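# Move the C-lettered box into the tote near the door

## Task

Find the single box marked with a C on its top face and place only that box inside the tote beside the door, fully within the tote with no part sticking out past its rim; the robot must not topple or be left leaning, or the task counts as failed.

## Robot and tools

ROBOT. TidyBot++ is one seven-joint arm with a two-finger gripper, mounted on a mobile base (0.54 m long, 0.50 m wide, 0.38 m tall) that rolls on four powered casters. The shoulder sits 0.12 m ahead of the base centre and 0.68 m above the floor. Link lengths: upper arm 0.42 m, forearm 0.31 m, hand 0.31 m from wrist to the reported hand point. Cameras: base_camera on the base, and wrist_camera, which looks along the hand. At the start the arm is folded with the hand pointing down, reaching about 0.08 m past the base's front edge.

FRAMES. All positions are metres. Base frame: origin on the floor below the base centre, x ahead, y to the left, z upward. hand_pose is in this frame: the point halfway between the finger pads, then a quaternion qw, qx, qy, qz; the hand's own z axis runs out along the fingers and the fingers close along its y axis. The odometry frame equals the base frame as it was when the scene began. base_odometry comes only from wheel rotation, so slip looks like motion and drift of a few cm and degrees builds up; heading is in radians, left positive, -3.142 to 3.142. base_tilt gives degrees, with forward and right lean positive.

move. One call runs one action built from "base", "joints", "target" and optional "speeds"; all parts start together. Extra keys: "cameras" (list of base_camera, wrist_camera or "all"; [] for none; omitted means all images only for a call with no action) and "blocking" (true or omitted waits until everything is at rest; false returns in about 0.5 s while motion continues). A call with no action just reports state, images and the scene number.
- base: an object holding any of translate_m (forward positive, -2 to 2 m), strafe_m (left positive, -2 to 2 m), rotate_rad (counter-clockwise seen from above positive, -6.3 to 6.3 rad). These are offsets relative to where the base last reported itself, measured along its axes at that moment; the base heads straight to the resulting point. A base motion is cut off after 14 s ("time_out").
- joints: an object of absolute angles in radians keyed by name. joint_1_rad any angle (whole arm about vertical; positive is clockwise from above, the opposite sense to rotate_rad); joint_2_rad -2.249 to 2.249 (shoulder, 0 is upper arm vertical, positive leans forward); joint_3_rad any angle; joint_4_rad -2.579 to 2.579 (elbow, 0 straight; with joint_3_rad at 3.14 negative folds forward); joint_5_rad any angle; joint_6_rad -2.099 to 2.099 (wrist; negative tips hand forward in the standard posture); joint_7_rad any angle (hand pointing down: positive turns it counter-clockwise from above; at 1.57 the fingers open left and right). Unlimited joints go the short way, so send steps under half a turn. gripper_pos is absolute, 0 fully open (gap about 85 mm) to 1 fully closed; gap is roughly 85 x (1 - gripper_pos) mm.
- target: one list of seven numbers, an absolute hand pose in the base frame: x, y, z in metres, then qw, qx, qy, qz. With target, joints may only contain gripper_pos. The solver chooses all arm angles itself, may swing the elbow, curve, overshoot, and can hit the base with low, close, forward-pointing poses. Unreachable poses wander up to 10 s and end in "time_out". To fine-tune, add (wanted position minus hand_pose) to your previous target's x, y, z. To keep a loaded hand still, resend hand_target, not hand_pose. Pointing down, the hand can rise to roughly 0.94 m only near the base.
- speeds: caps for this action only: translate_m and strafe_m 0.05 to 0.5 m/s, rotate_rad 0.1 to 1.57 rad/s. When driving and strafing together, state the speed under just one of them.
Unknown keys make a call invalid; out-of-range values get it refused, and a refusal or an uncommanded stop cancels your remaining move, wait and finished_scene calls in that reply.

wait: seconds from 0 to 10, optional cameras; nothing new is commanded, and it returns early once all motion has settled. stop: brakes every running motion, optional cameras. zoom_image: camera plus region [x0, y0, x1, y1] in pixels from the top-left, at most 504 by 504, on that camera's latest image. finished_scene: scene, the current scene's number; it cannot be undone and the box must stay in place afterward.

RESULTS. "pictures" names the returned images in order. "move" says done or the worst status. base_status, joint_status, hand_status give each motion's outcome: moving, done, off_target (resting away from the goal, maybe still pushing), stopped, contact_stop, time_out, not_followed, torque_fault, limit_stop_at_motor_heat. "joint command not followed" or "pose unreachable" means a built-in check withheld the arm (self-collision adds "cause:"); no check protects the base. joint_positions, hand_pose, hand_target (where the hand would be with every joint at target), motor_effort in percent with the peak in brackets, on_its_own, "earlier move", ARM HIT, MOTOR HOT, OVER-TEMPERATURE FAULT, scene_time.

CAUTIONS. The arm does not avoid obstacles and keeps pressing on anything it hits; a blocked base also shoves until timeout. Held loads make the arm sag, so correct by offsets and never command a loaded joint to its current reading. When a held object lands on a surface, hand_pose stops dropping while commands go lower; watch effort. Keep fingers clear of the floor, since errors of 1 to 2 cm are common. Avoid catching the arm above about 0.6 m while driving, swinging a stretched arm sideways, or reaching far from folded over nearby furniture: the robot may tip. Pull the arm back or reverse to cure a lean. Do not drop or release a moving box, slam, push hard, twist or over-squeeze the gripper, or grip hard on something still resting. Long stretched holds heat motors and can trigger a heat stop. Thinking time lets the simulation run on.

Each tool is called after ">>>" in YAML: its name, and indented under it one key for each argument.

## Session

>>> move:
  base: {"rotate_rad": 1.0}
  cameras: ["all"]

Scene clock: 1.90 s.
move: done
base_odometry: x=+0.000 y=+0.000 heading=+0.999
base_tilt: forward=+0.1 right=-0.4
base_status: done
joint_positions: joint_1_rad=+0.007 joint_2_rad=-0.358 joint_3_rad=+3.148 joint_4_rad=-2.541 joint_5_rad=-0.016 joint_6_rad=-0.877 joint_7_rad=+1.537 gripper_pos=+0.000
joint_status: not commanded
motor_effort: joint_1_rad=+0(1) joint_2_rad=-1(2) joint_3_rad=-1(1) joint_4_rad=+14(14) joint_5_rad=-1(1) joint_6_rad=+1(1) joint_7_rad=+0(0)
hand_pose: x=+0.2543 y=+0.0036 z=+0.5851 quat_wxyz=(-0.008, +0.999, -0.029, +0.041) (m; base frame)
hand_target: x=+0.2544 y=+0.0036 z=+0.5851 quat_wxyz=(-0.008, +0.999, -0.029, +0.041) (m; base frame)
hand_status: not commanded
pictures: base_camera, wrist_camera
Images, in order (width x height): base_camera 644x364, wrist_camera 644x476.

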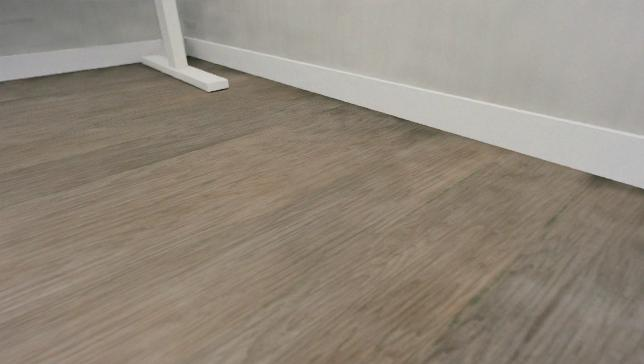

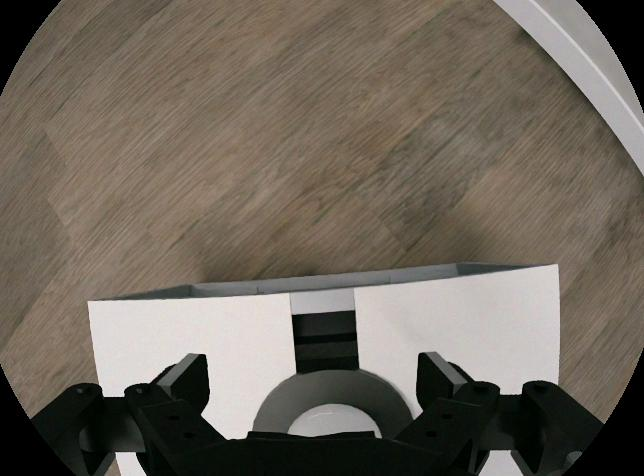

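>>> move:
  joints: {"joint_6_rad": 0.35}
  base: {"rotate_rad": 0.9}
  cameras: ["all"]

>>> move:
  base: {"rotate_rad": 1.0}
  cameras: ["all"]

>>> move:
  base: {"rotate_rad": 1.0}
  cameras: ["all"]

>>> move:
  base: {"rotate_rad": 1.0}
  cameras: ["all"]

>>> move:
  base: {"rotate_rad": 1.0}
  cameras: ["all"]

Scene clock: 7.83 s.
move: done
base_odometry: x=+0.000 y=+0.000 heading=+1.898
base_tilt: forward=+0.1 right=-0.4
base_status: done
joint_positions: joint_1_rad=+0.007 joint_2_rad=-0.358 joint_3_rad=+3.148 joint_4_rad=-2.540 joint_5_rad=-0.016 joint_6_rad=+0.261 joint_7_rad=+1.537 gripper_pos=+0.000
joint_status: all done
motor_effort: joint_1_rad=+0(2) joint_2_rad=-6(7) joint_3_rad=+0(2) joint_4_rad=+18(19) joint_5_rad=+0(1) joint_6_rad=+8(8) joint_7_rad=+0(0)
hand_pose: x=+0.5215 y=-0.0055 z=+0.7889 quat_wxyz=(-0.010, +0.819, -0.027, +0.573) (m; base frame)
hand_target: x=+0.5296 y=-0.0061 z=+0.8148 quat_wxyz=(-0.010, +0.793, -0.027, +0.609) (m; base frame)
hand_status: not commanded
pictures: base_camera, wrist_camera
Images, in order (width x height): base_camera 644x364, wrist_camera 644x476.

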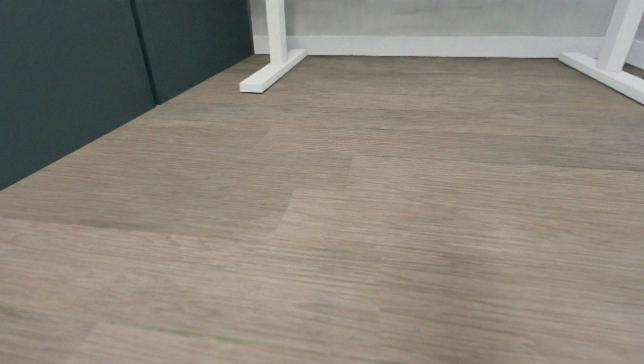

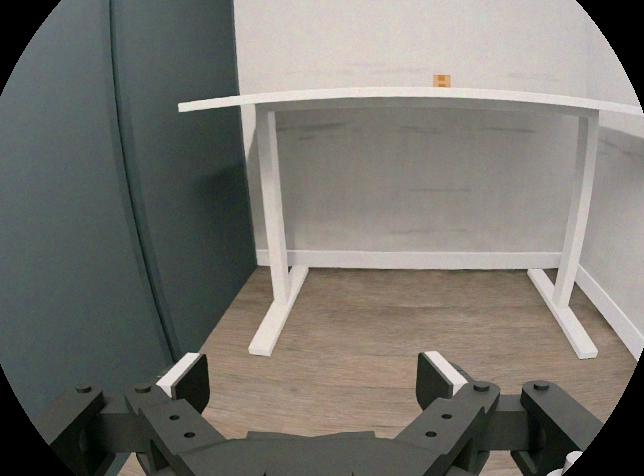

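Scene clock: 9.73 s.
move: done
base_odometry: x=+0.000 y=+0.000 heading=+2.897
base_tilt: forward=+0.0 right=-0.5
base_status: done
joint_positions: joint_1_rad=+0.007 joint_2_rad=-0.358 joint_3_rad=+3.148 joint_4_rad=-2.540 joint_5_rad=-0.016 joint_6_rad=+0.262 joint_7_rad=+1.537 gripper_pos=+0.000
joint_status: not commanded
motor_effort: joint_1_rad=+0(2) joint_2_rad=-6(7) joint_3_rad=-1(2) joint_4_rad=+18(19) joint_5_rad=+0(1) joint_6_rad=+8(8) joint_7_rad=+0(1)
hand_pose: x=+0.5215 y=-0.0055 z=+0.7891 quat_wxyz=(-0.010, +0.819, -0.027, +0.573) (m; base frame)
hand_target: x=+0.5296 y=-0.0061 z=+0.8148 quat_wxyz=(-0.010, +0.793, -0.027, +0.609) (m; base frame)
hand_status: not commanded
pictures: base_camera, wrist_camera
Images, in order (width x height): base_camera 644x364, wrist_camera 644x476.

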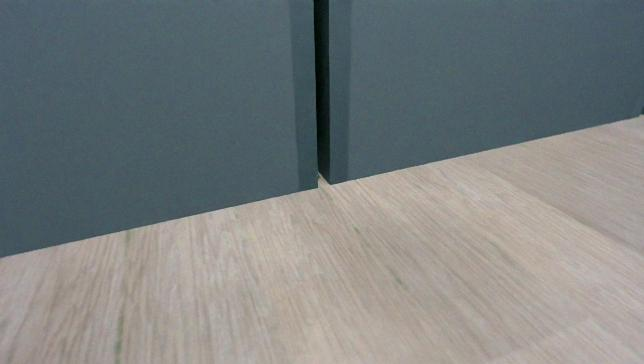

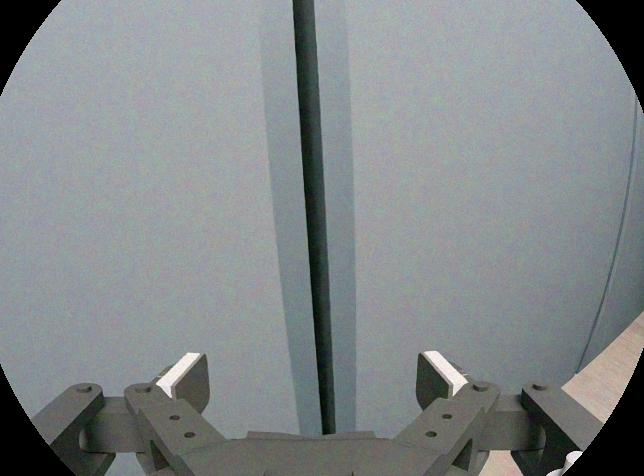

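Scene clock: 11.63 s.
move: done
base_odometry: x=+0.000 y=+0.000 heading=-2.388
base_tilt: forward=+0.1 right=-0.4
base_status: done
joint_positions: joint_1_rad=+0.007 joint_2_rad=-0.358 joint_3_rad=+3.148 joint_4_rad=-2.540 joint_5_rad=-0.016 joint_6_rad=+0.262 joint_7_rad=+1.537 gripper_pos=+0.000
joint_status: not commanded
motor_effort: joint_1_rad=+1(2) joint_2_rad=-6(7) joint_3_rad=+0(2) joint_4_rad=+19(19) joint_5_rad=+0(1) joint_6_rad=+8(8) joint_7_rad=+0(0)
hand_pose: x=+0.5216 y=-0.0055 z=+0.7892 quat_wxyz=(-0.010, +0.819, -0.027, +0.574) (m; base frame)
hand_target: x=+0.5296 y=-0.0061 z=+0.8148 quat_wxyz=(-0.010, +0.793, -0.027, +0.609) (m; base frame)
hand_status: not commanded
pictures: base_camera, wrist_camera
Images, in order (width x height): base_camera 644x364, wrist_camera 644x476.

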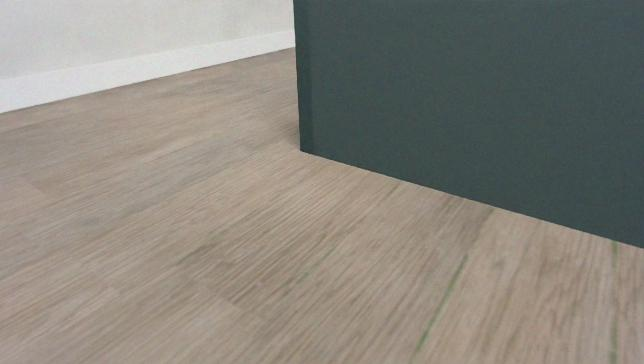

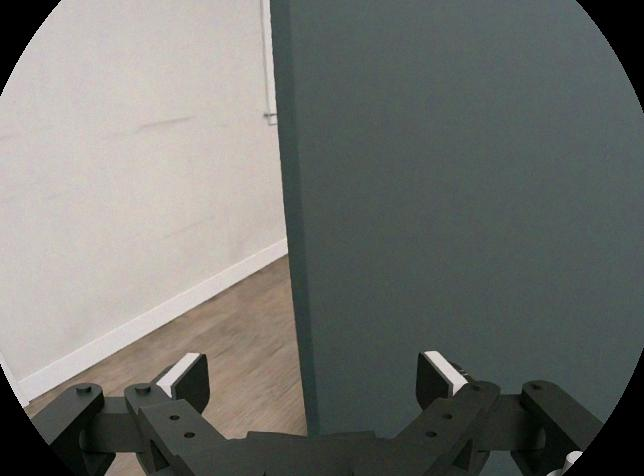

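Scene clock: 13.53 s.
move: done
base_odometry: x=+0.000 y=+0.000 heading=-1.389
base_tilt: forward=+0.0 right=-0.4
base_status: done
joint_positions: joint_1_rad=+0.007 joint_2_rad=-0.358 joint_3_rad=+3.148 joint_4_rad=-2.540 joint_5_rad=-0.016 joint_6_rad=+0.262 joint_7_rad=+1.537 gripper_pos=+0.000
joint_status: not commanded
motor_effort: joint_1_rad=+0(1) joint_2_rad=-6(7) joint_3_rad=+0(2) joint_4_rad=+18(19) joint_5_rad=+0(1) joint_6_rad=+8(8) joint_7_rad=+0(1)
hand_pose: x=+0.5216 y=-0.0055 z=+0.7892 quat_wxyz=(-0.010, +0.819, -0.027, +0.574) (m; base frame)
hand_target: x=+0.5296 y=-0.0061 z=+0.8148 quat_wxyz=(-0.010, +0.793, -0.027, +0.609) (m; base frame)
hand_status: not commanded
pictures: base_camera, wrist_camera
Images, in order (width x height): base_camera 644x364, wrist_camera 644x476.

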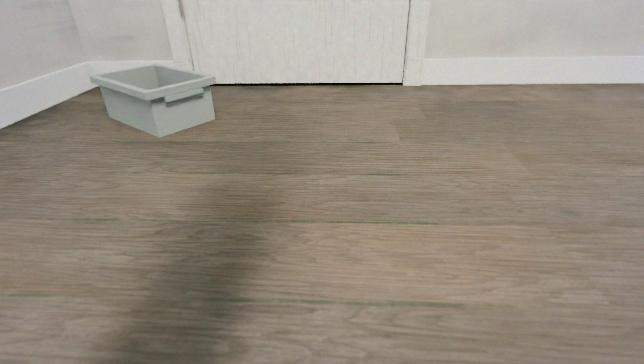

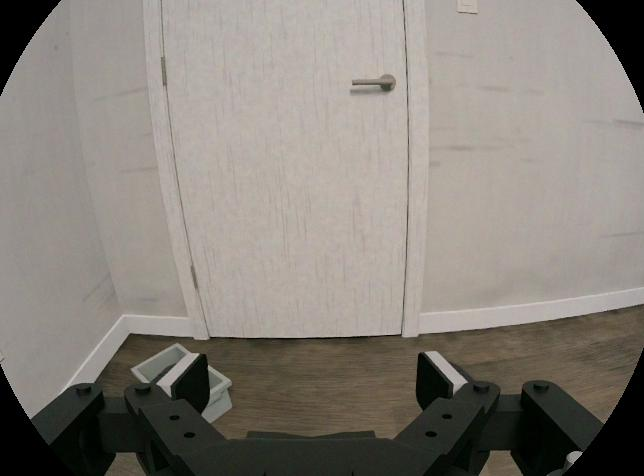

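Scene clock: 15.43 s.
move: done
base_odometry: x=+0.000 y=+0.000 heading=-0.390
base_tilt: forward=+0.1 right=-0.4
base_status: done
joint_positions: joint_1_rad=+0.007 joint_2_rad=-0.358 joint_3_rad=+3.148 joint_4_rad=-2.540 joint_5_rad=-0.016 joint_6_rad=+0.262 joint_7_rad=+1.537 gripper_pos=+0.000
joint_status: not commanded
motor_effort: joint_1_rad=+0(2) joint_2_rad=-6(7) joint_3_rad=+0(2) joint_4_rad=+18(19) joint_5_rad=+0(1) joint_6_rad=+8(8) joint_7_rad=+0(0)
hand_pose: x=+0.5216 y=-0.0055 z=+0.7893 quat_wxyz=(-0.010, +0.819, -0.027, +0.574) (m; base frame)
hand_target: x=+0.5296 y=-0.0061 z=+0.8148 quat_wxyz=(-0.010, +0.793, -0.027, +0.609) (m; base frame)
hand_status: not commanded
pictures: base_camera, wrist_camera
Images, in order (width x height): base_camera 644x364, wrist_camera 644x476.

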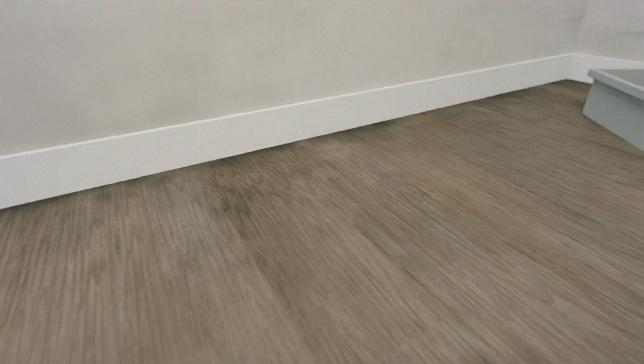

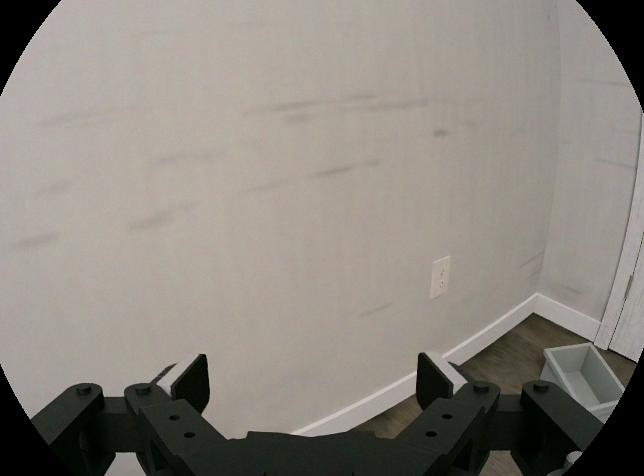

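>>> move:
  joints: {"joint_2_rad": 0.0, "joint_4_rad": -0.9, "joint_6_rad": -1.15}
  base: {"rotate_rad": 2.2}
  cameras: ["all"]

>>> move:
  base: {"translate_m": 0.6}
  cameras: ["all"]

Scene clock: 24.87 s.
move: done
base_odometry: x=+0.000 y=+0.000 heading=+1.809
base_tilt: forward=+0.1 right=-0.4
base_status: done
joint_positions: joint_1_rad=+0.007 joint_2_rad=-0.030 joint_3_rad=+3.148 joint_4_rad=-0.916 joint_5_rad=-0.016 joint_6_rad=-1.068 joint_7_rad=+1.537 gripper_pos=+0.000
joint_status: all done
motor_effort: joint_1_rad=+0(3) joint_2_rad=-18(21) joint_3_rad=-1(3) joint_4_rad=+18(22) joint_5_rad=-1(1) joint_6_rad=+8(9) joint_7_rad=+0(1)
hand_pose: x=+0.6389 y=-0.0013 z=+1.1850 quat_wxyz=(-0.014, +0.828, -0.019, +0.560) (m; base frame)
hand_target: x=+0.6416 y=-0.0013 z=+1.1545 quat_wxyz=(-0.013, +0.854, -0.019, +0.519) (m; base frame)
hand_status: not commanded
pictures: base_camera, wrist_camera
Images, in order (width x height): base_camera 644x364, wrist_camera 644x476.

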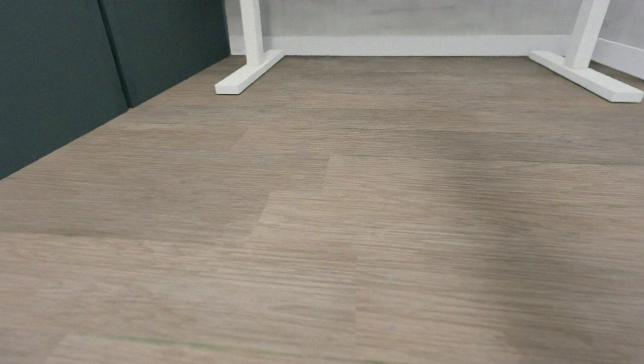

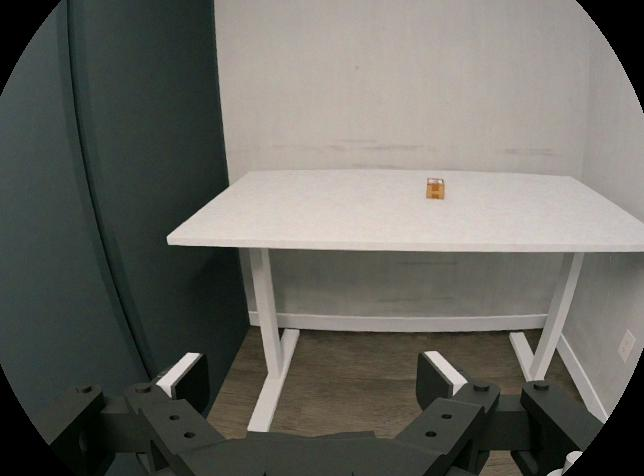

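Scene clock: 27.43 s.
move: done
base_odometry: x=-0.142 y=+0.583 heading=+1.810
base_tilt: forward=+0.1 right=-0.5
base_status: done
joint_positions: joint_1_rad=+0.007 joint_2_rad=-0.009 joint_3_rad=+3.148 joint_4_rad=-0.913 joint_5_rad=-0.016 joint_6_rad=-1.072 joint_7_rad=+1.537 gripper_pos=+0.000
joint_status: not commanded
motor_effort: joint_1_rad=+1(1) joint_2_rad=-19(23) joint_3_rad=-1(2) joint_4_rad=+18(19) joint_5_rad=-1(1) joint_6_rad=+8(8) joint_7_rad=+0(1)
hand_pose: x=+0.6483 y=-0.0014 z=+1.1748 quat_wxyz=(-0.014, +0.834, -0.019, +0.551) (m; base frame)
hand_target: x=+0.6416 y=-0.0013 z=+1.1545 quat_wxyz=(-0.013, +0.854, -0.019, +0.519) (m; base frame)
hand_status: not commanded
pictures: base_camera, wrist_camera
Images, in order (width x height): base_camera 644x364, wrist_camera 644x476.

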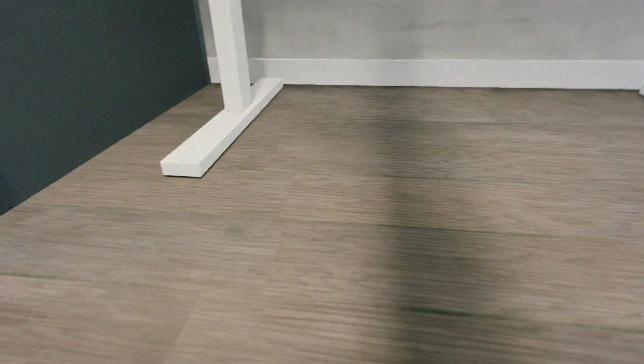

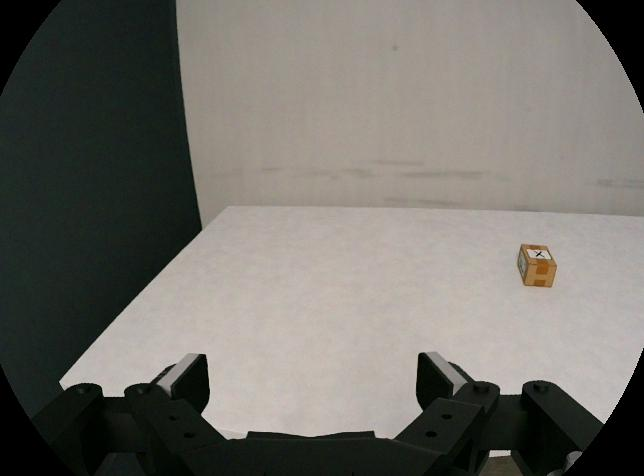

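>>> zoom_image:
  camera: "wrist_camera"
  region: [500, 230, 570, 300]

Scaled by 7.200.

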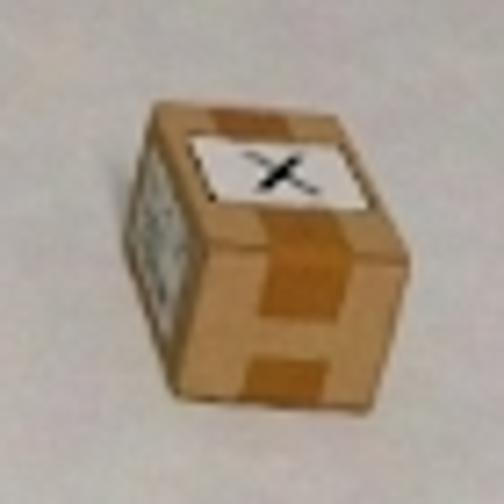

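>>> move:
  base: {"translate_m": -1.7}

>>> move:
  base: {"rotate_rad": 1.57}
  cameras: ["all"]

Scene clock: 38.10 s.
move: done
base_odometry: x=+0.262 y=-1.068 heading=+1.812
base_tilt: forward=+0.1 right=-0.4
base_status: done
joint_positions: joint_1_rad=+0.007 joint_2_rad=-0.005 joint_3_rad=+3.148 joint_4_rad=-0.911 joint_5_rad=-0.016 joint_6_rad=-1.073 joint_7_rad=+1.537 gripper_pos=+0.000
joint_status: not commanded
motor_effort: joint_1_rad=+0(3) joint_2_rad=-20(24) joint_3_rad=-1(4) joint_4_rad=+18(19) joint_5_rad=-1(2) joint_6_rad=+8(8) joint_7_rad=+0(1)
hand_pose: x=+0.6500 y=-0.0015 z=+1.1729 quat_wxyz=(-0.014, +0.836, -0.019, +0.549) (m; base frame)
hand_target: x=+0.6416 y=-0.0013 z=+1.1545 quat_wxyz=(-0.013, +0.854, -0.019, +0.519) (m; base frame)
hand_status: not commanded

Scene clock: 40.47 s.
move: done
base_odometry: x=+0.262 y=-1.068 heading=-2.902
base_tilt: forward=+0.1 right=-0.4
base_status: done
joint_positions: joint_1_rad=+0.007 joint_2_rad=-0.005 joint_3_rad=+3.146 joint_4_rad=-0.911 joint_5_rad=-0.016 joint_6_rad=-1.073 joint_7_rad=+1.537 gripper_pos=+0.000
joint_status: not commanded
motor_effort: joint_1_rad=+1(3) joint_2_rad=-19(24) joint_3_rad=+0(3) joint_4_rad=+18(19) joint_5_rad=+0(2) joint_6_rad=+8(8) joint_7_rad=+0(1)
hand_pose: x=+0.6500 y=-0.0004 z=+1.1729 quat_wxyz=(-0.014, +0.836, -0.018, +0.549) (m; base frame)
hand_target: x=+0.6416 y=-0.0013 z=+1.1545 quat_wxyz=(-0.013, +0.854, -0.019, +0.519) (m; base frame)
hand_status: not commanded
pictures: base_camera, wrist_camera
Images, in order (width x height): base_camera 644x364, wrist_camera 644x476.

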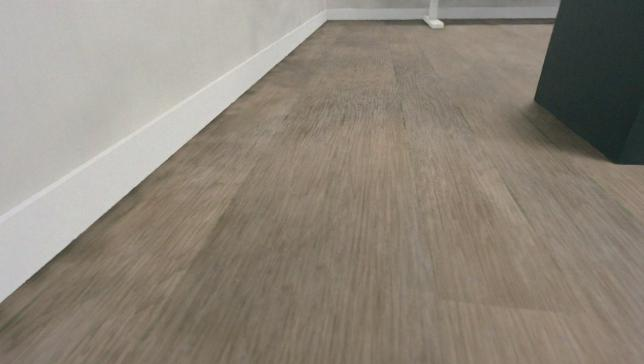

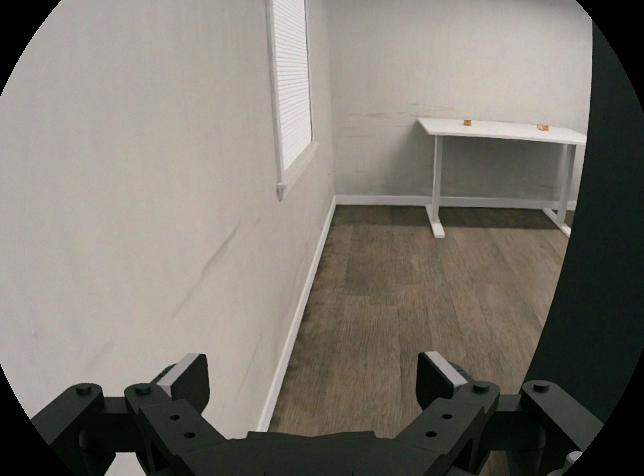

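>>> move:
  base: {"translate_m": 1.9, "strafe_m": -0.07}
  cameras: ["all"]

Scene clock: 51.50 s.
move: time_out
base_odometry: x=-1.599 y=-1.450 heading=-2.904
base_tilt: forward=+0.1 right=-0.4
base_status: translate_m time_out (by the wheels' count: +1.897 of +1.900); strafe_m time_out (by the wheels' count: -0.070 of -0.070)
joint_positions: joint_1_rad=+0.004 joint_2_rad=+0.015 joint_3_rad=+3.145 joint_4_rad=-0.908 joint_5_rad=-0.018 joint_6_rad=-1.077 joint_7_rad=+1.537 gripper_pos=+0.000
joint_status: not commanded
motor_effort: joint_1_rad=+0(8) joint_2_rad=-21(35) joint_3_rad=-1(6) joint_4_rad=+18(21) joint_5_rad=-1(3) joint_6_rad=+8(9) joint_7_rad=+0(1)
hand_pose: x=+0.6589 y=+0.0023 z=+1.1627 quat_wxyz=(-0.016, +0.841, -0.017, +0.540) (m; base frame)
hand_target: x=+0.6416 y=-0.0013 z=+1.1545 quat_wxyz=(-0.013, +0.854, -0.019, +0.519) (m; base frame)
hand_status: not commanded
pictures: base_camera, wrist_camera
Images, in order (width x height): base_camera 644x364, wrist_camera 644x476.

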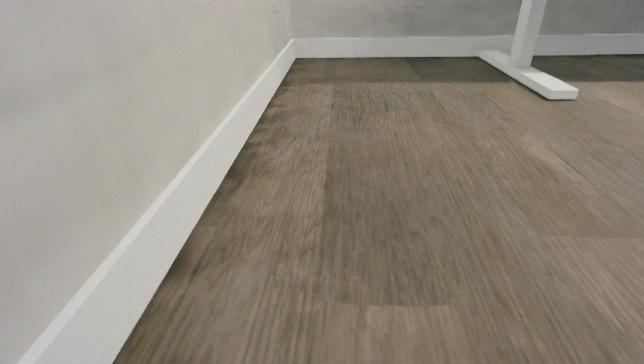

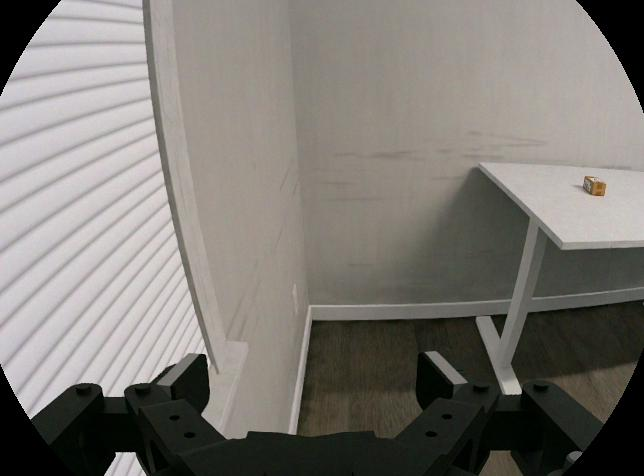

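>>> move:
  base: {"rotate_rad": -0.6}
  cameras: ["all"]

Scene clock: 57.07 s.
move: time_out
base_odometry: x=-1.601 y=-1.448 heading=+3.115
base_tilt: forward=+0.1 right=-0.4
base_status: rotate_rad time_out (by the wheels' count: -0.264 of -0.600)
joint_positions: joint_1_rad=+0.014 joint_2_rad=+0.010 joint_3_rad=+3.154 joint_4_rad=-0.908 joint_5_rad=-0.013 joint_6_rad=-1.079 joint_7_rad=+1.537 gripper_pos=+0.000
joint_status: not commanded
motor_effort: joint_1_rad=+0(9) joint_2_rad=-20(25) joint_3_rad=-1(9) joint_4_rad=+18(20) joint_5_rad=-1(4) joint_6_rad=+8(8) joint_7_rad=+0(1)
hand_pose: x=+0.6564 y=-0.0089 z=+1.1650 quat_wxyz=(-0.009, +0.840, -0.025, +0.542) (m; base frame)
hand_target: x=+0.6416 y=-0.0013 z=+1.1545 quat_wxyz=(-0.013, +0.854, -0.019, +0.519) (m; base frame)
hand_status: not commanded
pictures: base_camera, wrist_camera
Images, in order (width x height): base_camera 644x364, wrist_camera 644x476.

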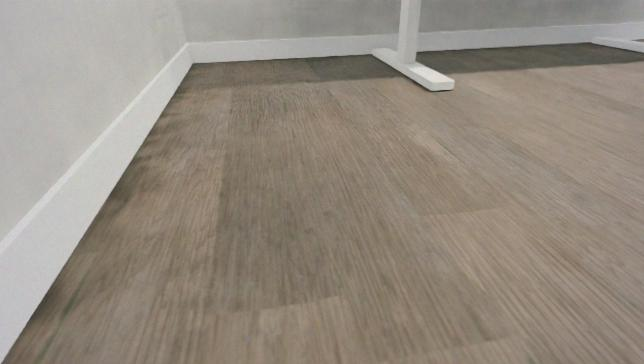

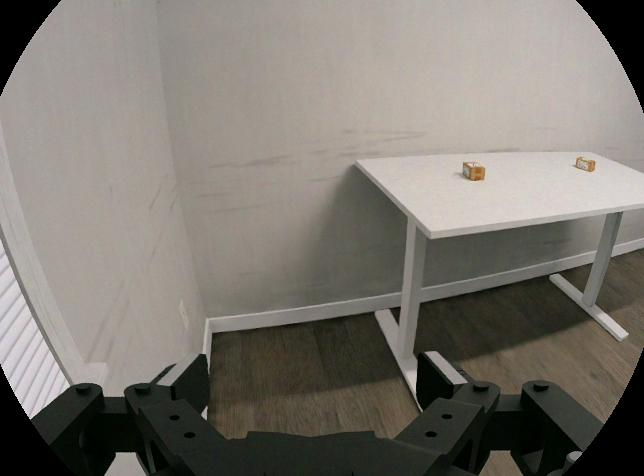

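>>> move:
  base: {"translate_m": 0.15, "strafe_m": -0.12}
  speeds: {"translate_m": 0.2}

>>> move:
  base: {"rotate_rad": -0.6}
  cameras: ["all"]

Scene clock: 63.27 s.
move: done
base_odometry: x=-1.748 y=-1.324 heading=+3.114
base_tilt: forward=+0.1 right=-0.4
base_status: done
joint_positions: joint_1_rad=+0.014 joint_2_rad=+0.004 joint_3_rad=+3.154 joint_4_rad=-0.908 joint_5_rad=-0.013 joint_6_rad=-1.079 joint_7_rad=+1.537 gripper_pos=+0.000
joint_status: not commanded
motor_effort: joint_1_rad=+0(4) joint_2_rad=-20(24) joint_3_rad=-1(3) joint_4_rad=+18(19) joint_5_rad=-1(2) joint_6_rad=+8(8) joint_7_rad=+0(1)
hand_pose: x=+0.6535 y=-0.0088 z=+1.1682 quat_wxyz=(-0.009, +0.839, -0.025, +0.544) (m; base frame)
hand_target: x=+0.6416 y=-0.0013 z=+1.1545 quat_wxyz=(-0.013, +0.854, -0.019, +0.519) (m; base frame)
hand_status: not commanded

Scene clock: 64.83 s.
move: done
base_odometry: x=-1.748 y=-1.324 heading=+2.516
base_tilt: forward=+0.1 right=-0.4
base_status: done
joint_positions: joint_1_rad=+0.014 joint_2_rad=+0.004 joint_3_rad=+3.154 joint_4_rad=-0.908 joint_5_rad=-0.013 joint_6_rad=-1.079 joint_7_rad=+1.537 gripper_pos=+0.000
joint_status: not commanded
motor_effort: joint_1_rad=+1(3) joint_2_rad=-20(22) joint_3_rad=-1(3) joint_4_rad=+18(19) joint_5_rad=+0(2) joint_6_rad=+8(8) joint_7_rad=+0(1)
hand_pose: x=+0.6535 y=-0.0092 z=+1.1682 quat_wxyz=(-0.009, +0.839, -0.025, +0.544) (m; base frame)
hand_target: x=+0.6416 y=-0.0013 z=+1.1545 quat_wxyz=(-0.013, +0.854, -0.019, +0.519) (m; base frame)
hand_status: not commanded
pictures: base_camera, wrist_camera
Images, in order (width x height): base_camera 644x364, wrist_camera 644x476.

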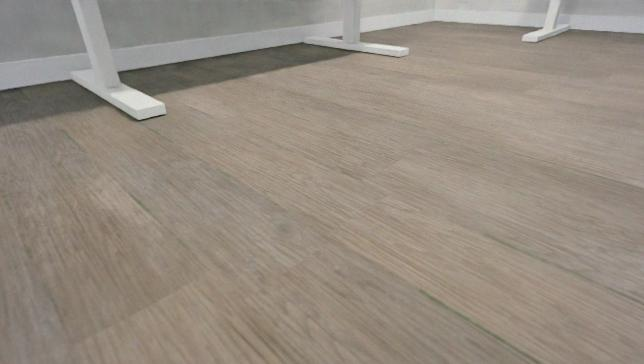

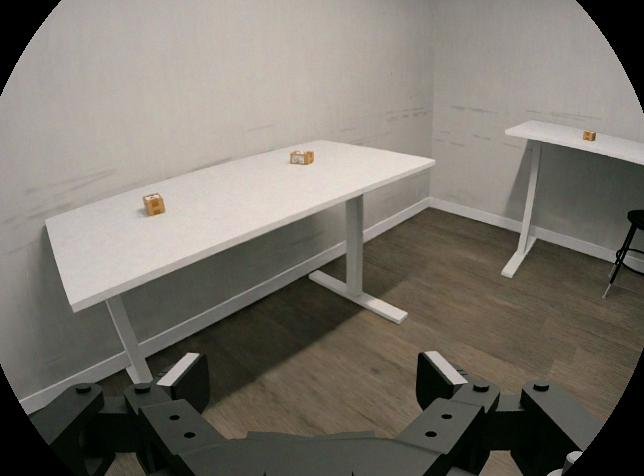

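>>> zoom_image:
  camera: "wrist_camera"
  region: [135, 185, 175, 220]

>>> zoom_image:
  camera: "wrist_camera"
  region: [280, 140, 320, 170]

>>> zoom_image:
  camera: "wrist_camera"
  region: [570, 120, 610, 150]

Scaled by 12.600.

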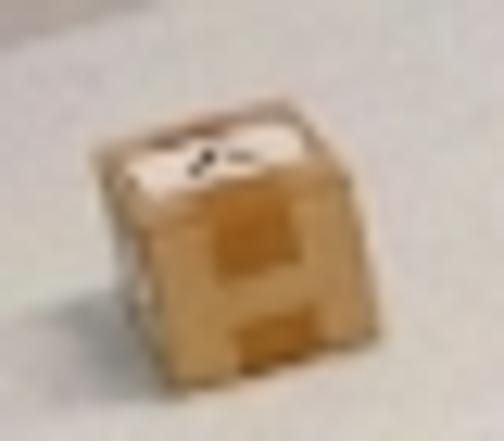

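Scaled by 12.600.

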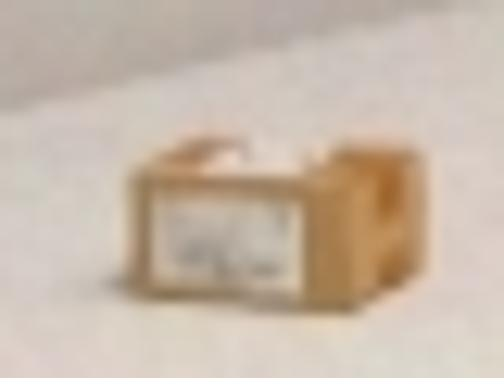

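Scaled by 12.600.

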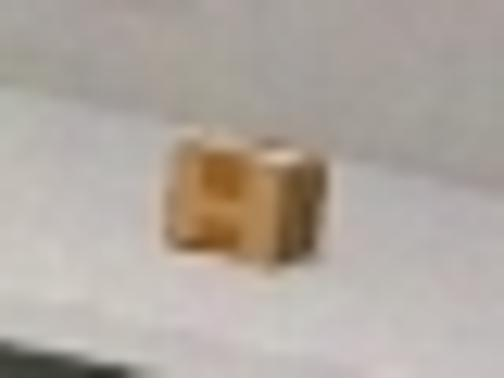

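>>> move:
  base: {"translate_m": 0.8, "strafe_m": -0.42, "rotate_rad": 0.87}
  cameras: ["all"]

Scene clock: 78.20 s.
move: done
base_odometry: x=-2.150 y=-0.515 heading=-2.896
base_tilt: forward=+0.1 right=-0.4
base_status: done
joint_positions: joint_1_rad=+0.013 joint_2_rad=-0.001 joint_3_rad=+3.154 joint_4_rad=-0.908 joint_5_rad=-0.013 joint_6_rad=-1.079 joint_7_rad=+1.537 gripper_pos=+0.000
joint_status: not commanded
motor_effort: joint_1_rad=+1(3) joint_2_rad=-20(24) joint_3_rad=+0(4) joint_4_rad=+18(19) joint_5_rad=-1(2) joint_6_rad=+8(8) joint_7_rad=+0(1)
hand_pose: x=+0.6510 y=-0.0087 z=+1.1710 quat_wxyz=(-0.009, +0.837, -0.024, +0.546) (m; base frame)
hand_target: x=+0.6416 y=-0.0013 z=+1.1545 quat_wxyz=(-0.013, +0.854, -0.019, +0.519) (m; base frame)
hand_status: not commanded
pictures: base_camera, wrist_camera
Images, in order (width x height): base_camera 644x364, wrist_camera 644x476.

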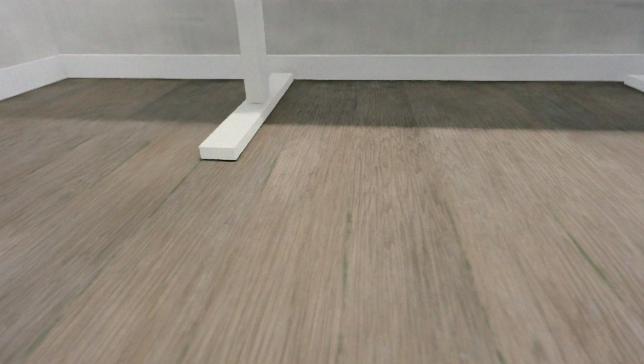

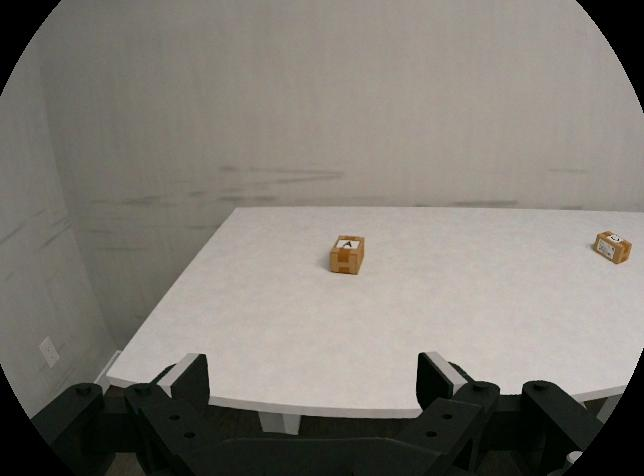

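>>> zoom_image:
  camera: "wrist_camera"
  region: [320, 225, 375, 280]

>>> zoom_image:
  camera: "wrist_camera"
  region: [585, 220, 640, 275]

Scaled by 9.164.

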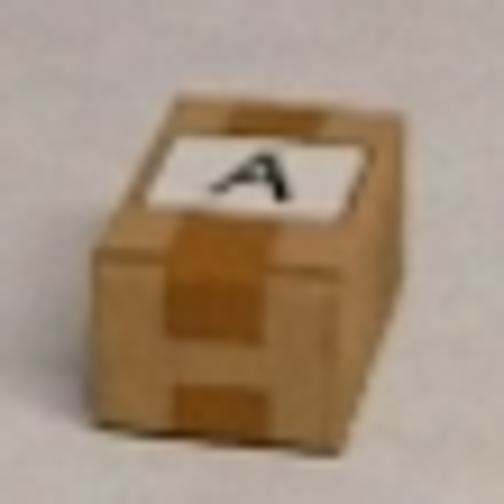

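Scaled by 9.164.

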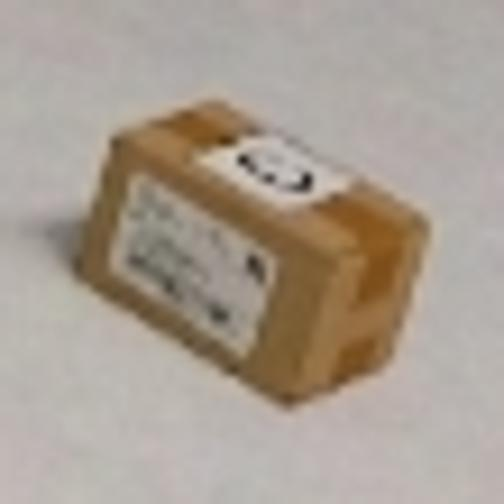

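>>> move:
  base: {"strafe_m": -0.65}
  cameras: ["all"]

>>> zoom_image:
  camera: "wrist_camera"
  region: [290, 210, 370, 290]

Scene clock: 84.00 s.
move: done
base_odometry: x=-2.308 y=+0.116 heading=-2.896
base_tilt: forward=+0.1 right=-0.4
base_status: done
joint_positions: joint_1_rad=+0.013 joint_2_rad=-0.001 joint_3_rad=+3.154 joint_4_rad=-0.908 joint_5_rad=-0.013 joint_6_rad=-1.079 joint_7_rad=+1.537 gripper_pos=+0.000
joint_status: not commanded
motor_effort: joint_1_rad=+0(4) joint_2_rad=-20(21) joint_3_rad=+0(3) joint_4_rad=+18(18) joint_5_rad=-1(1) joint_6_rad=+8(8) joint_7_rad=+0(1)
hand_pose: x=+0.6510 y=-0.0084 z=+1.1710 quat_wxyz=(-0.009, +0.837, -0.024, +0.546) (m; base frame)
hand_target: x=+0.6416 y=-0.0013 z=+1.1545 quat_wxyz=(-0.013, +0.854, -0.019, +0.519) (m; base frame)
hand_status: not commanded
pictures: base_camera, wrist_camera
Images, in order (width x height): base_camera 644x364, wrist_camera 644x476.

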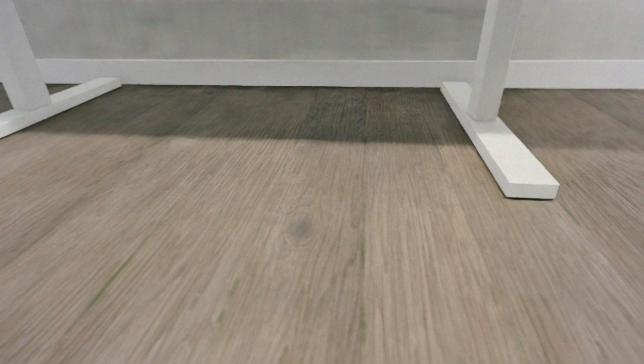

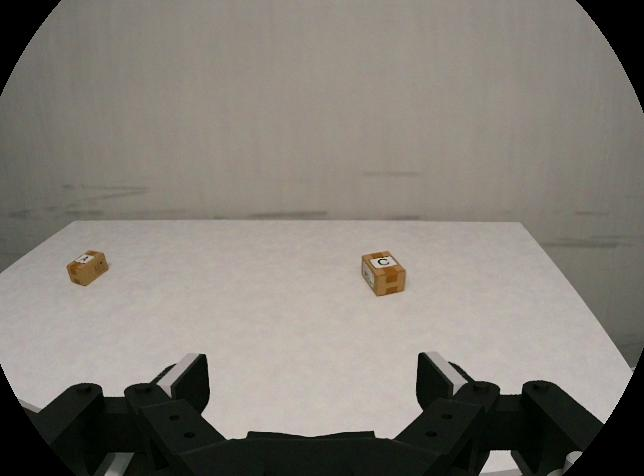

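Scaled by 6.300.

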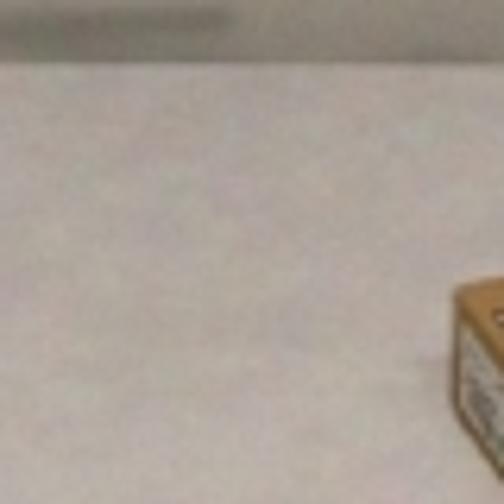

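>>> move:
  base: {"translate_m": 0.5}
  speeds: {"translate_m": 0.25}
  joints: {"joint_6_rad": -1.4}
  cameras: ["all"]

Scene clock: 101.70 s.
move: done
base_odometry: x=-2.793 y=-0.006 heading=-2.896
base_tilt: forward=+0.1 right=-0.4
base_status: done
joint_positions: joint_1_rad=+0.013 joint_2_rad=-0.002 joint_3_rad=+3.154 joint_4_rad=-0.905 joint_5_rad=-0.013 joint_6_rad=-1.339 joint_7_rad=+1.537 gripper_pos=+0.000
joint_status: all done
motor_effort: joint_1_rad=+0(2) joint_2_rad=-18(23) joint_3_rad=+0(1) joint_4_rad=+17(19) joint_5_rad=+0(1) joint_6_rad=+7(9) joint_7_rad=+0(0)
hand_pose: x=+0.6089 y=-0.0070 z=+1.1038 quat_wxyz=(-0.008, +0.900, -0.025, +0.435) (m; base frame)
hand_target: x=+0.5975 y=-0.0003 z=+1.0906 quat_wxyz=(-0.012, +0.913, -0.020, +0.408) (m; base frame)
hand_status: not commanded
pictures: base_camera, wrist_camera
Images, in order (width x height): base_camera 644x364, wrist_camera 644x476.

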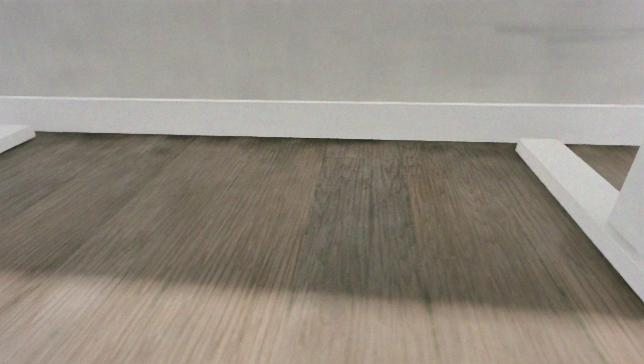

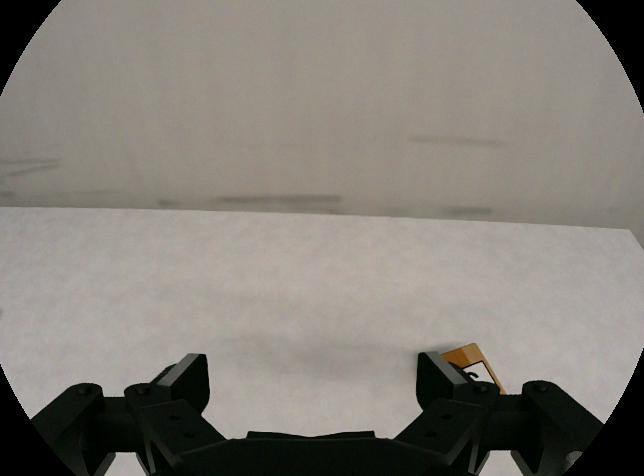

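>>> move:
  joints: {"joint_1_rad": 0.25, "joint_4_rad": -0.65, "joint_6_rad": -1.8}
  cameras: ["all"]

Scene clock: 114.07 s.
move: done
base_odometry: x=-2.793 y=-0.006 heading=-2.896
base_tilt: forward=+0.1 right=-0.4
base_status: not commanded
joint_positions: joint_1_rad=+0.225 joint_2_rad=-0.002 joint_3_rad=+3.154 joint_4_rad=-0.665 joint_5_rad=-0.013 joint_6_rad=-1.716 joint_7_rad=+1.537 gripper_pos=+0.000
joint_status: all done
motor_effort: joint_1_rad=+1(2) joint_2_rad=-16(20) joint_3_rad=+0(2) joint_4_rad=+14(18) joint_5_rad=-1(1) joint_6_rad=+6(8) joint_7_rad=+0(0)
hand_pose: x=+0.5166 y=-0.0905 z=+1.1255 quat_wxyz=(+0.032, +0.920, -0.122, +0.371) (m; base frame)
hand_target: x=+0.4967 y=-0.0927 z=+1.1131 quat_wxyz=(+0.031, +0.931, -0.132, +0.338) (m; base frame)
hand_status: not commanded
pictures: base_camera, wrist_camera
Images, in order (width x height): base_camera 644x364, wrist_camera 644x476.

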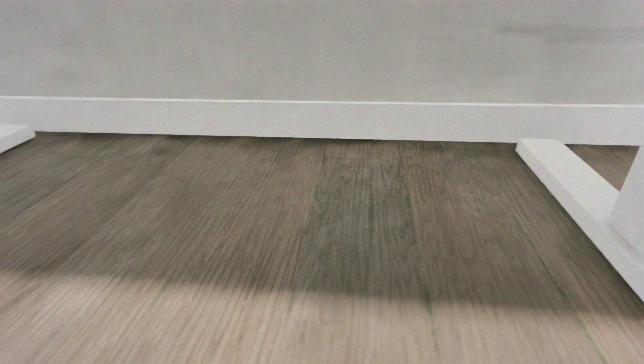

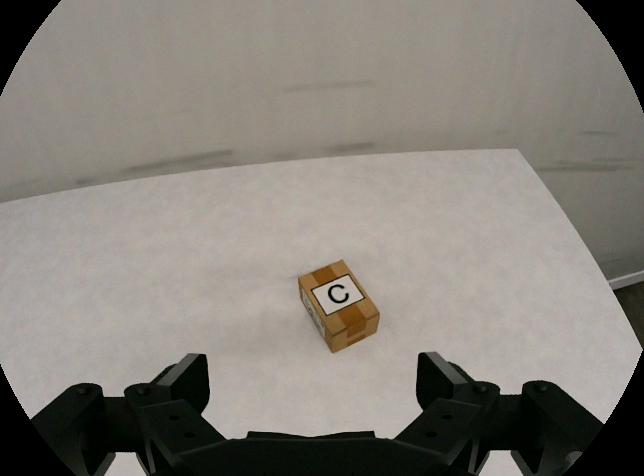

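>>> move:
  target: [0.598, -0.171, 1.06, -0.0385, 0.951, 0.134, 0.273]
  cameras: ["all"]

Scene clock: 145.97 s.
move: time_out
base_odometry: x=-2.793 y=-0.006 heading=-2.896
base_tilt: forward=+0.1 right=-0.4
base_status: not commanded
joint_positions: joint_1_rad=+0.570 joint_2_rad=+0.527 joint_3_rad=+3.016 joint_4_rad=-0.013 joint_5_rad=-0.371 joint_6_rad=-2.071 joint_7_rad=+2.089 gripper_pos=+0.000
joint_status: not commanded
motor_effort: joint_1_rad=+1(7) joint_2_rad=-31(38) joint_3_rad=-3(4) joint_4_rad=+11(18) joint_5_rad=-2(4) joint_6_rad=+5(7) joint_7_rad=+0(1)
hand_pose: x=+0.6117 y=-0.1597 z=+1.0640 quat_wxyz=(-0.020, +0.940, +0.146, +0.308) (m; base frame)
hand_target: x=+0.6120 y=-0.1610 z=+1.0641 quat_wxyz=(-0.018, +0.940, +0.145, +0.309) (m; base frame)
hand_status: time_out (0.018 m and 5.0 deg from the pose sent, 0.132 m and 32.8 deg at the start; a joint's target at an end of its range on 180 of 300 steps)
pictures: base_camera, wrist_camera
Images, in order (width x height): base_camera 644x364, wrist_camera 644x476.

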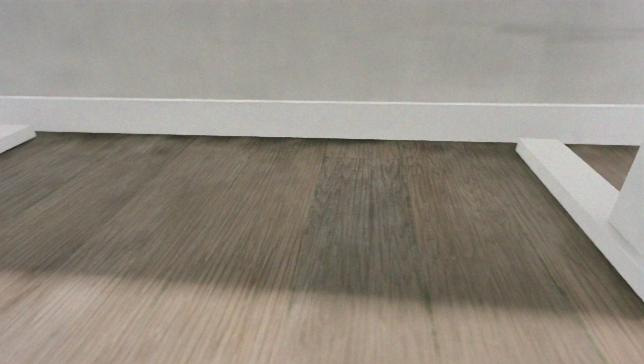

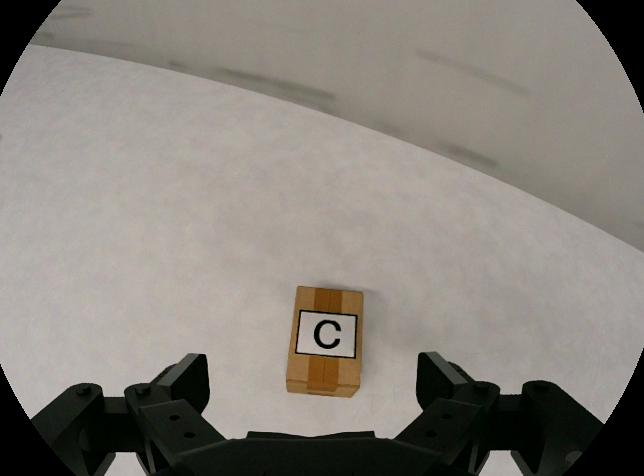

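>>> move:
  target: [0.647, -0.156, 0.99, -0.0437, 0.946, 0.1427, 0.289]
  cameras: ["wrist_camera"]

Scene clock: 154.03 s.
move: done
base_odometry: x=-2.793 y=-0.006 heading=-2.896
base_tilt: forward=+0.1 right=-0.4
base_status: not commanded
joint_positions: joint_1_rad=+0.570 joint_2_rad=+0.404 joint_3_rad=+3.030 joint_4_rad=-0.581 joint_5_rad=-0.371 joint_6_rad=-1.801 joint_7_rad=+2.154 gripper_pos=+0.000
joint_status: not commanded
motor_effort: joint_1_rad=+0(1) joint_2_rad=-32(33) joint_3_rad=-3(3) joint_4_rad=+15(16) joint_5_rad=-3(4) joint_6_rad=+3(5) joint_7_rad=+0(0)
hand_pose: x=+0.6295 y=-0.1476 z=+0.9746 quat_wxyz=(-0.076, +0.958, +0.125, +0.248) (m; base frame)
hand_target: x=+0.6470 y=-0.1560 z=+0.9900 quat_wxyz=(-0.044, +0.946, +0.143, +0.289) (m; base frame)
hand_status: done (0.025 m and 6.4 deg from the pose sent, 0.082 m and 3.6 deg at the start)
pictures: wrist_camera
Images, in order (width x height): wrist_camera 644x476.

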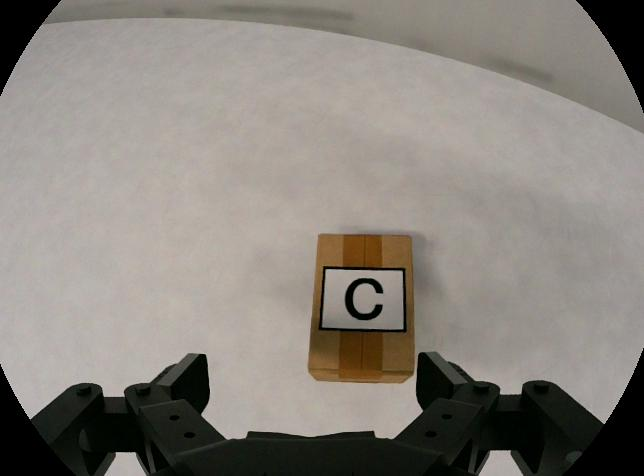

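>>> move:
  target: [0.688, -0.175, 0.998, -0.0437, 0.946, 0.1427, 0.289]
  cameras: ["wrist_camera"]

Scene clock: 164.47 s.
move: off_target
base_odometry: x=-2.792 y=-0.006 heading=-2.896
base_tilt: forward=+0.0 right=-0.5
base_status: not commanded
joint_positions: joint_1_rad=+0.537 joint_2_rad=+0.576 joint_3_rad=+2.963 joint_4_rad=-0.001 joint_5_rad=-0.294 joint_6_rad=-1.967 joint_7_rad=+2.102 gripper_pos=+0.000
joint_status: not commanded
motor_effort: joint_1_rad=-4(7) joint_2_rad=-15(35) joint_3_rad=-3(4) joint_4_rad=+12(24) joint_5_rad=-2(4) joint_6_rad=+5(7) joint_7_rad=+0(1)
hand_pose: x=+0.6567 y=-0.1666 z=+1.0596 quat_wxyz=(-0.009, +0.929, +0.148, +0.338) (m; base frame)
hand_target: x=+0.6869 y=-0.1753 z=+0.9967 quat_wxyz=(-0.044, +0.946, +0.140, +0.290) (m; base frame)
hand_status: off_target (0.070 m and 7.2 deg from the pose sent, 0.069 m and 6.4 deg at the start; a joint's target at an end of its range on 33 of 132 steps)
pictures: wrist_camera
Images, in order (width x height): wrist_camera 644x476.

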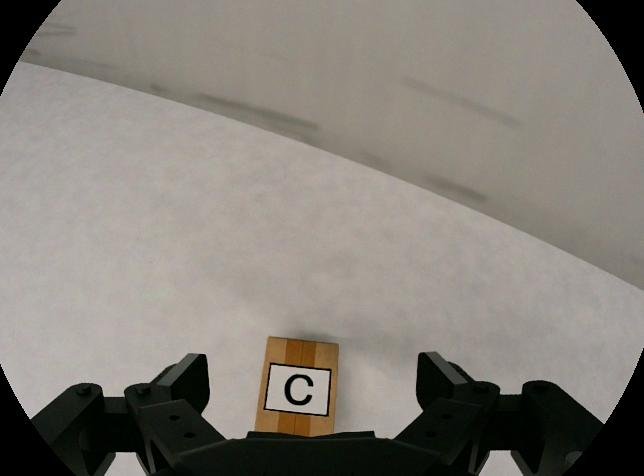

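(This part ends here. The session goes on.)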